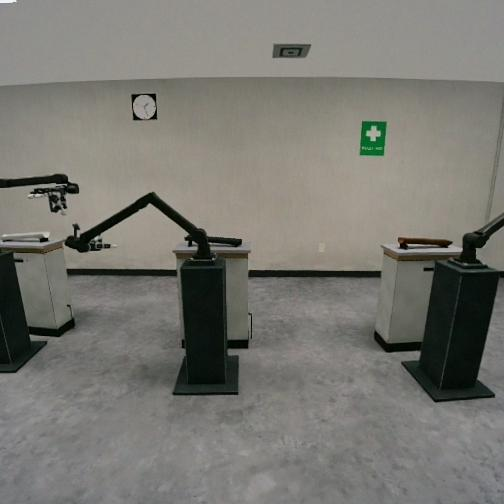

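Request:
move --arm1 '{"target":[-0.843,-0.015,1.125,0.041,-0.008,0.728,-0.685],"speed":0.08}' --arm2 '{"joints":{"joint1_rad":1.648,"joint3_rad":1.938},"min_time_s":2}' --arm3 '{"joints":{"joint1_rad":-1.472,"joint2_rad":2.718,"joint3_rad":2.585,"joint4_rad":-1.195},"min_time_s":4}'

Request:
move --arm1 '{"target":[-0.779,-0.019,1.075,0.041,-0.008,0.728,-0.685],"speed":0.06}' --cameras '["arm2_cam_wrist","cam_basket"]'

Scene clock: 1622.37 s.
Joint torques (N m): arm1=[0.15 -22.36 13.26 -0.12 1.33 -0.12] | arm2=[3.37 -18.32 6.26 0.99 1.05 -0.04] | arm3=[2.78 -24.53 8.42 1.14 1.09 -0.09]
Heat: arm1: hottest joint3_rad 38 °C; arm2: hottest joint2_rad 37 °C; arm3: hottest joint2_rad 35 °C.
move: arm1 off_target; arm2 done; arm3 done
Joint velocities: within noise
arm1.joint_positions: joint1_rad=-1.568 joint2_rad=+2.248 joint3_rad=+2.382 joint4_rad=-1.584 joint5_rad=+1.499 joint6_rad=-1.685 hand_index_mcp=-0.201 hand_index_abd=-0.101 hand_index_pip=-0.387 hand_index_dip=+0.715 hand_middle_mcp=+0.746 hand_middle_abd=+0.000 hand_middle_pip=+0.576 hand_middle_dip=+0.696 hand_ring_mcp=+0.747 hand_ring_abd=+0.000 hand_ring_pip=+0.576 hand_ring_dip=+0.696 hand_thumb_cmc=-0.589 hand_thumb_axl=+0.678 hand_thumb_mcp=+0.292 hand_thumb_ipl=+0.198 hand_current_limit=+0.400 hand_speed=-0.900
arm1.joint_status: not commanded
arm1.hand_state: blocked,goal,blocked,goal,goal,goal,goal,goal,goal,goal,goal,goal,goal,goal,blocked,blocked
arm1.index_mcp_current_ma: 366
arm1.index_abd_current_ma: 1
arm1.index_pip_current_ma: 33
arm1.index_dip_current_ma: 14
arm1.middle_mcp_current_ma: -4
arm1.middle_abd_current_ma: 0
arm1.middle_pip_current_ma: 0
arm1.middle_dip_current_ma: 0
arm1.ring_mcp_current_ma: -3
arm1.ring_abd_current_ma: 0
arm1.ring_pip_current_ma: 0
arm1.ring_dip_current_ma: 0
arm1.thumb_cmc_current_ma: -13
arm1.thumb_axl_current_ma: 0
arm1.thumb_mcp_current_ma: 385
arm1.thumb_ipl_current_ma: 46
arm1.hand_goal_index_mcp: -0.330
arm1.hand_goal_index_abd: -0.106
arm1.hand_goal_index_pip: -0.420
arm1.hand_goal_index_dip: 0.696
arm1.hand_goal_middle_mcp: 0.754
arm1.hand_goal_middle_abd: 0.000
arm1.hand_goal_middle_pip: 0.576
arm1.hand_goal_middle_dip: 0.696
arm1.hand_goal_ring_mcp: 0.754
arm1.hand_goal_ring_abd: 0.000
arm1.hand_goal_ring_pip: 0.576
arm1.hand_goal_ring_dip: 0.696
arm1.hand_goal_thumb_cmc: -0.570
arm1.hand_goal_thumb_axl: 0.678
arm1.hand_goal_thumb_mcp: 0.120
arm1.hand_goal_thumb_ipl: 0.168
arm1.hand: x=-0.8488 y=-0.0068 z=+1.1075 quat_wxyz=(+0.036, -0.028, +0.728, -0.684) (m; scene frame)
arm1.hand_target: x=-0.8443 y=-0.0151 z=+1.1249 quat_wxyz=(+0.045, -0.012, +0.727, -0.685) (m; scene frame)
arm1.hand_status: off_target (0.020 m and 2.4 deg from the pose sent, 0.094 m and 2.1 deg at the start)
arm2.joint_positions: joint1_rad=+1.634 joint2_rad=+2.423 joint3_rad=+1.936 joint4_rad=-0.612 joint5_rad=+1.390 joint6_rad=+1.182 hand_index_mcp=-0.340 hand_index_abd=+0.003 hand_index_pip=-0.882 hand_index_dip=+0.408 hand_middle_mcp=+0.429 hand_middle_abd=-0.002 hand_middle_pip=-0.075 hand_middle_dip=+0.694 hand_ring_mcp=-0.340 hand_ring_abd=+0.003 hand_ring_pip=-0.882 hand_ring_dip=+0.409 hand_thumb_cmc=+0.723 hand_thumb_axl=+0.677 hand_thumb_mcp=+0.226 hand_thumb_ipl=+0.168 hand_current_limit=+0.400 hand_speed=-0.600
arm2.joint_status: all done
arm2.hand_state: goal,goal,goal,goal,goal,goal,goal,goal,goal,goal,goal,goal,goal,goal,goal,goal
arm2.index_mcp_current_ma: 9
arm2.index_abd_current_ma: 12
arm2.index_pip_current_ma: 1
arm2.index_dip_current_ma: 10
arm2.middle_mcp_current_ma: 86
arm2.middle_abd_current_ma: -8
arm2.middle_pip_current_ma: 20
arm2.middle_dip_current_ma: -9
arm2.ring_mcp_current_ma: 9
arm2.ring_abd_current_ma: 12
arm2.ring_pip_current_ma: 0
arm2.ring_dip_current_ma: 12
arm2.thumb_cmc_current_ma: 40
arm2.thumb_axl_current_ma: -4
arm2.thumb_mcp_current_ma: -2
arm2.thumb_ipl_current_ma: -2
arm2.hand_goal_index_mcp: -0.342
arm2.hand_goal_index_abd: 0.000
arm2.hand_goal_index_pip: -0.882
arm2.hand_goal_index_dip: 0.406
arm2.hand_goal_middle_mcp: 0.412
arm2.hand_goal_middle_abd: 0.000
arm2.hand_goal_middle_pip: -0.080
arm2.hand_goal_middle_dip: 0.696
arm2.hand_goal_ring_mcp: -0.342
arm2.hand_goal_ring_abd: 0.000
arm2.hand_goal_ring_pip: -0.882
arm2.hand_goal_ring_dip: 0.406
arm2.hand_goal_thumb_cmc: 0.714
arm2.hand_goal_thumb_axl: 0.678
arm2.hand_goal_thumb_mcp: 0.226
arm2.hand_goal_thumb_ipl: 0.168
arm2.hand: x=-0.7379 y=+0.0807 z=+0.9816 quat_wxyz=(-0.098, -0.036, +0.761, +0.641) (m; scene frame)
arm2.hand_target: x=-0.7392 y=+0.0702 z=+0.9746 quat_wxyz=(-0.106, -0.037, +0.760, +0.641) (m; scene frame)
arm2.hand_status: not commanded
arm3.joint_positions: joint1_rad=-1.485 joint2_rad=+2.698 joint3_rad=+2.585 joint4_rad=-1.206 joint5_rad=+1.565 joint6_rad=-1.853 hand_index_mcp=-0.247 hand_index_abd=-0.107 hand_index_pip=+0.088 hand_index_dip=+0.727 hand_middle_mcp=+0.972 hand_middle_abd=-0.001 hand_middle_pip=+0.576 hand_middle_dip=+0.696 hand_ring_mcp=+0.971 hand_ring_abd=-0.001 hand_ring_pip=+0.576 hand_ring_dip=+0.696 hand_thumb_cmc=-0.566 hand_thumb_axl=+0.680 hand_thumb_mcp=+0.158 hand_thumb_ipl=+0.173 hand_current_limit=+0.400 hand_speed=-0.900
arm3.joint_status: all done
arm3.hand_state: blocked,goal,blocked,blocked,goal,goal,goal,goal,goal,goal,goal,goal,goal,goal,blocked,blocked
arm3.index_mcp_current_ma: 385
arm3.index_abd_current_ma: 0
arm3.index_pip_current_ma: 96
arm3.index_dip_current_ma: 36
arm3.middle_mcp_current_ma: -5
arm3.middle_abd_current_ma: 0
arm3.middle_pip_current_ma: 0
arm3.middle_dip_current_ma: 0
arm3.ring_mcp_current_ma: -5
arm3.ring_abd_current_ma: 0
arm3.ring_pip_current_ma: 0
arm3.ring_dip_current_ma: 0
arm3.thumb_cmc_current_ma: 1
arm3.thumb_axl_current_ma: 1
arm3.thumb_mcp_current_ma: 346
arm3.thumb_ipl_current_ma: 64
arm3.hand_goal_index_mcp: -0.380
arm3.hand_goal_index_abd: -0.106
arm3.hand_goal_index_pip: 0.030
arm3.hand_goal_index_dip: 0.696
arm3.hand_goal_middle_mcp: 0.980
arm3.hand_goal_middle_abd: 0.000
arm3.hand_goal_middle_pip: 0.576
arm3.hand_goal_middle_dip: 0.696
arm3.hand_goal_ring_mcp: 0.980
arm3.hand_goal_ring_abd: 0.000
arm3.hand_goal_ring_pip: 0.576
arm3.hand_goal_ring_dip: 0.696
arm3.hand_goal_thumb_cmc: -0.570
arm3.hand_goal_thumb_axl: 0.678
arm3.hand_goal_thumb_mcp: 0.060
arm3.hand_goal_thumb_ipl: 0.140
arm3.hand: x=+2.4136 y=-0.1102 z=+0.8546 quat_wxyz=(+0.047, -0.070, +0.706, -0.703) (m; scene frame)
arm3.hand_target: x=+2.4132 y=-0.0998 z=+0.8395 quat_wxyz=(+0.046, -0.079, +0.705, -0.704) (m; scene frame)
arm3.hand_status: not commanded
pictures: none

Scene clock: 1624.83 s.
Joint torques (N m): arm1=[-0.21 -24.29 13.56 0.87 1.25 -0.16] | arm2=[3.37 -18.67 6.32 1.03 1.05 -0.04] | arm3=[2.26 -24.88 8.46 1.18 1.09 -0.09]
Heat: arm1: hottest joint3_rad 37 °C; arm2: hottest joint2_rad 37 °C; arm3: hottest joint2_rad 34 °C.
move: arm1 off_target
Joint velocities: within noise
arm1.joint_positions: joint1_rad=-1.572 joint2_rad=+2.475 joint3_rad=+2.656 joint4_rad=-1.417 joint5_rad=+1.499 joint6_rad=-1.910 hand_index_mcp=-0.201 hand_index_abd=-0.101 hand_index_pip=-0.387 hand_index_dip=+0.715 hand_middle_mcp=+0.746 hand_middle_abd=+0.000 hand_middle_pip=+0.576 hand_middle_dip=+0.696 hand_ring_mcp=+0.747 hand_ring_abd=+0.000 hand_ring_pip=+0.576 hand_ring_dip=+0.696 hand_thumb_cmc=-0.589 hand_thumb_axl=+0.678 hand_thumb_mcp=+0.292 hand_thumb_ipl=+0.198 hand_current_limit=+0.400 hand_speed=-0.900
arm1.joint_status: not commanded
arm1.hand_state: blocked,goal,blocked,goal,goal,goal,goal,goal,goal,goal,goal,goal,goal,goal,blocked,blocked
arm1.index_mcp_current_ma: 366
arm1.index_abd_current_ma: 1
arm1.index_pip_current_ma: 33
arm1.index_dip_current_ma: 14
arm1.middle_mcp_current_ma: -4
arm1.middle_abd_current_ma: 0
arm1.middle_pip_current_ma: 0
arm1.middle_dip_current_ma: 0
arm1.ring_mcp_current_ma: -3
arm1.ring_abd_current_ma: 0
arm1.ring_pip_current_ma: 0
arm1.ring_dip_current_ma: 0
arm1.thumb_cmc_current_ma: -13
arm1.thumb_axl_current_ma: 0
arm1.thumb_mcp_current_ma: 385
arm1.thumb_ipl_current_ma: 46
arm1.hand_goal_index_mcp: -0.330
arm1.hand_goal_index_abd: -0.106
arm1.hand_goal_index_pip: -0.420
arm1.hand_goal_index_dip: 0.696
arm1.hand_goal_middle_mcp: 0.754
arm1.hand_goal_middle_abd: 0.000
arm1.hand_goal_middle_pip: 0.576
arm1.hand_goal_middle_dip: 0.696
arm1.hand_goal_ring_mcp: 0.754
arm1.hand_goal_ring_abd: 0.000
arm1.hand_goal_ring_pip: 0.576
arm1.hand_goal_ring_dip: 0.696
arm1.hand_goal_thumb_cmc: -0.570
arm1.hand_goal_thumb_axl: 0.678
arm1.hand_goal_thumb_mcp: 0.120
arm1.hand_goal_thumb_ipl: 0.168
arm1.hand: x=-0.7853 y=-0.0056 z=+1.0571 quat_wxyz=(+0.036, -0.036, +0.726, -0.685) (m; scene frame)
arm1.hand_target: x=-0.7808 y=-0.0191 z=+1.0749 quat_wxyz=(+0.048, -0.013, +0.726, -0.686) (m; scene frame)
arm1.hand_status: off_target (0.023 m and 3.2 deg from the pose sent, 0.078 m and 2.4 deg at the start)
arm2, arm3: as last shown
pictures: arm2_cam_wrist, cam_basket
camera_calibration:
arm2_cam_wrist: T_world_to_cam=[[0.825059, 0.251922, 0.50578, 0.125652], [0.507422, -0.724145, -0.467052, 0.841226], [0.248597, 0.641989, -0.725293, 0.972077], [0, 0, 0, 1]] pos_world=[-0.772183, -0.0465486, 1.03438]

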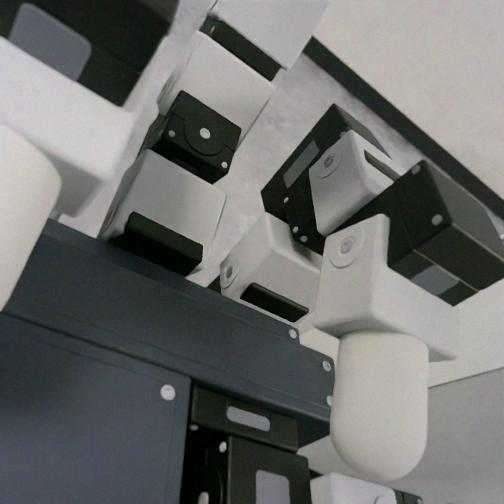

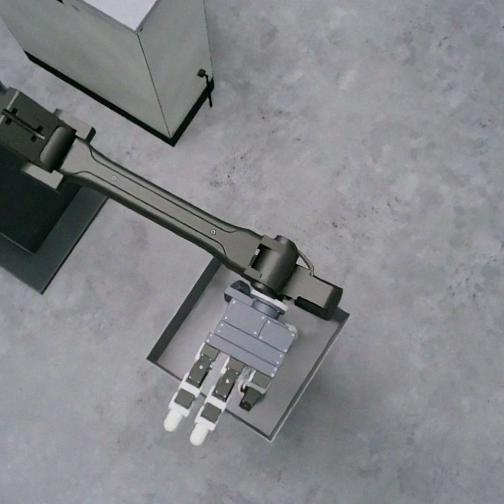

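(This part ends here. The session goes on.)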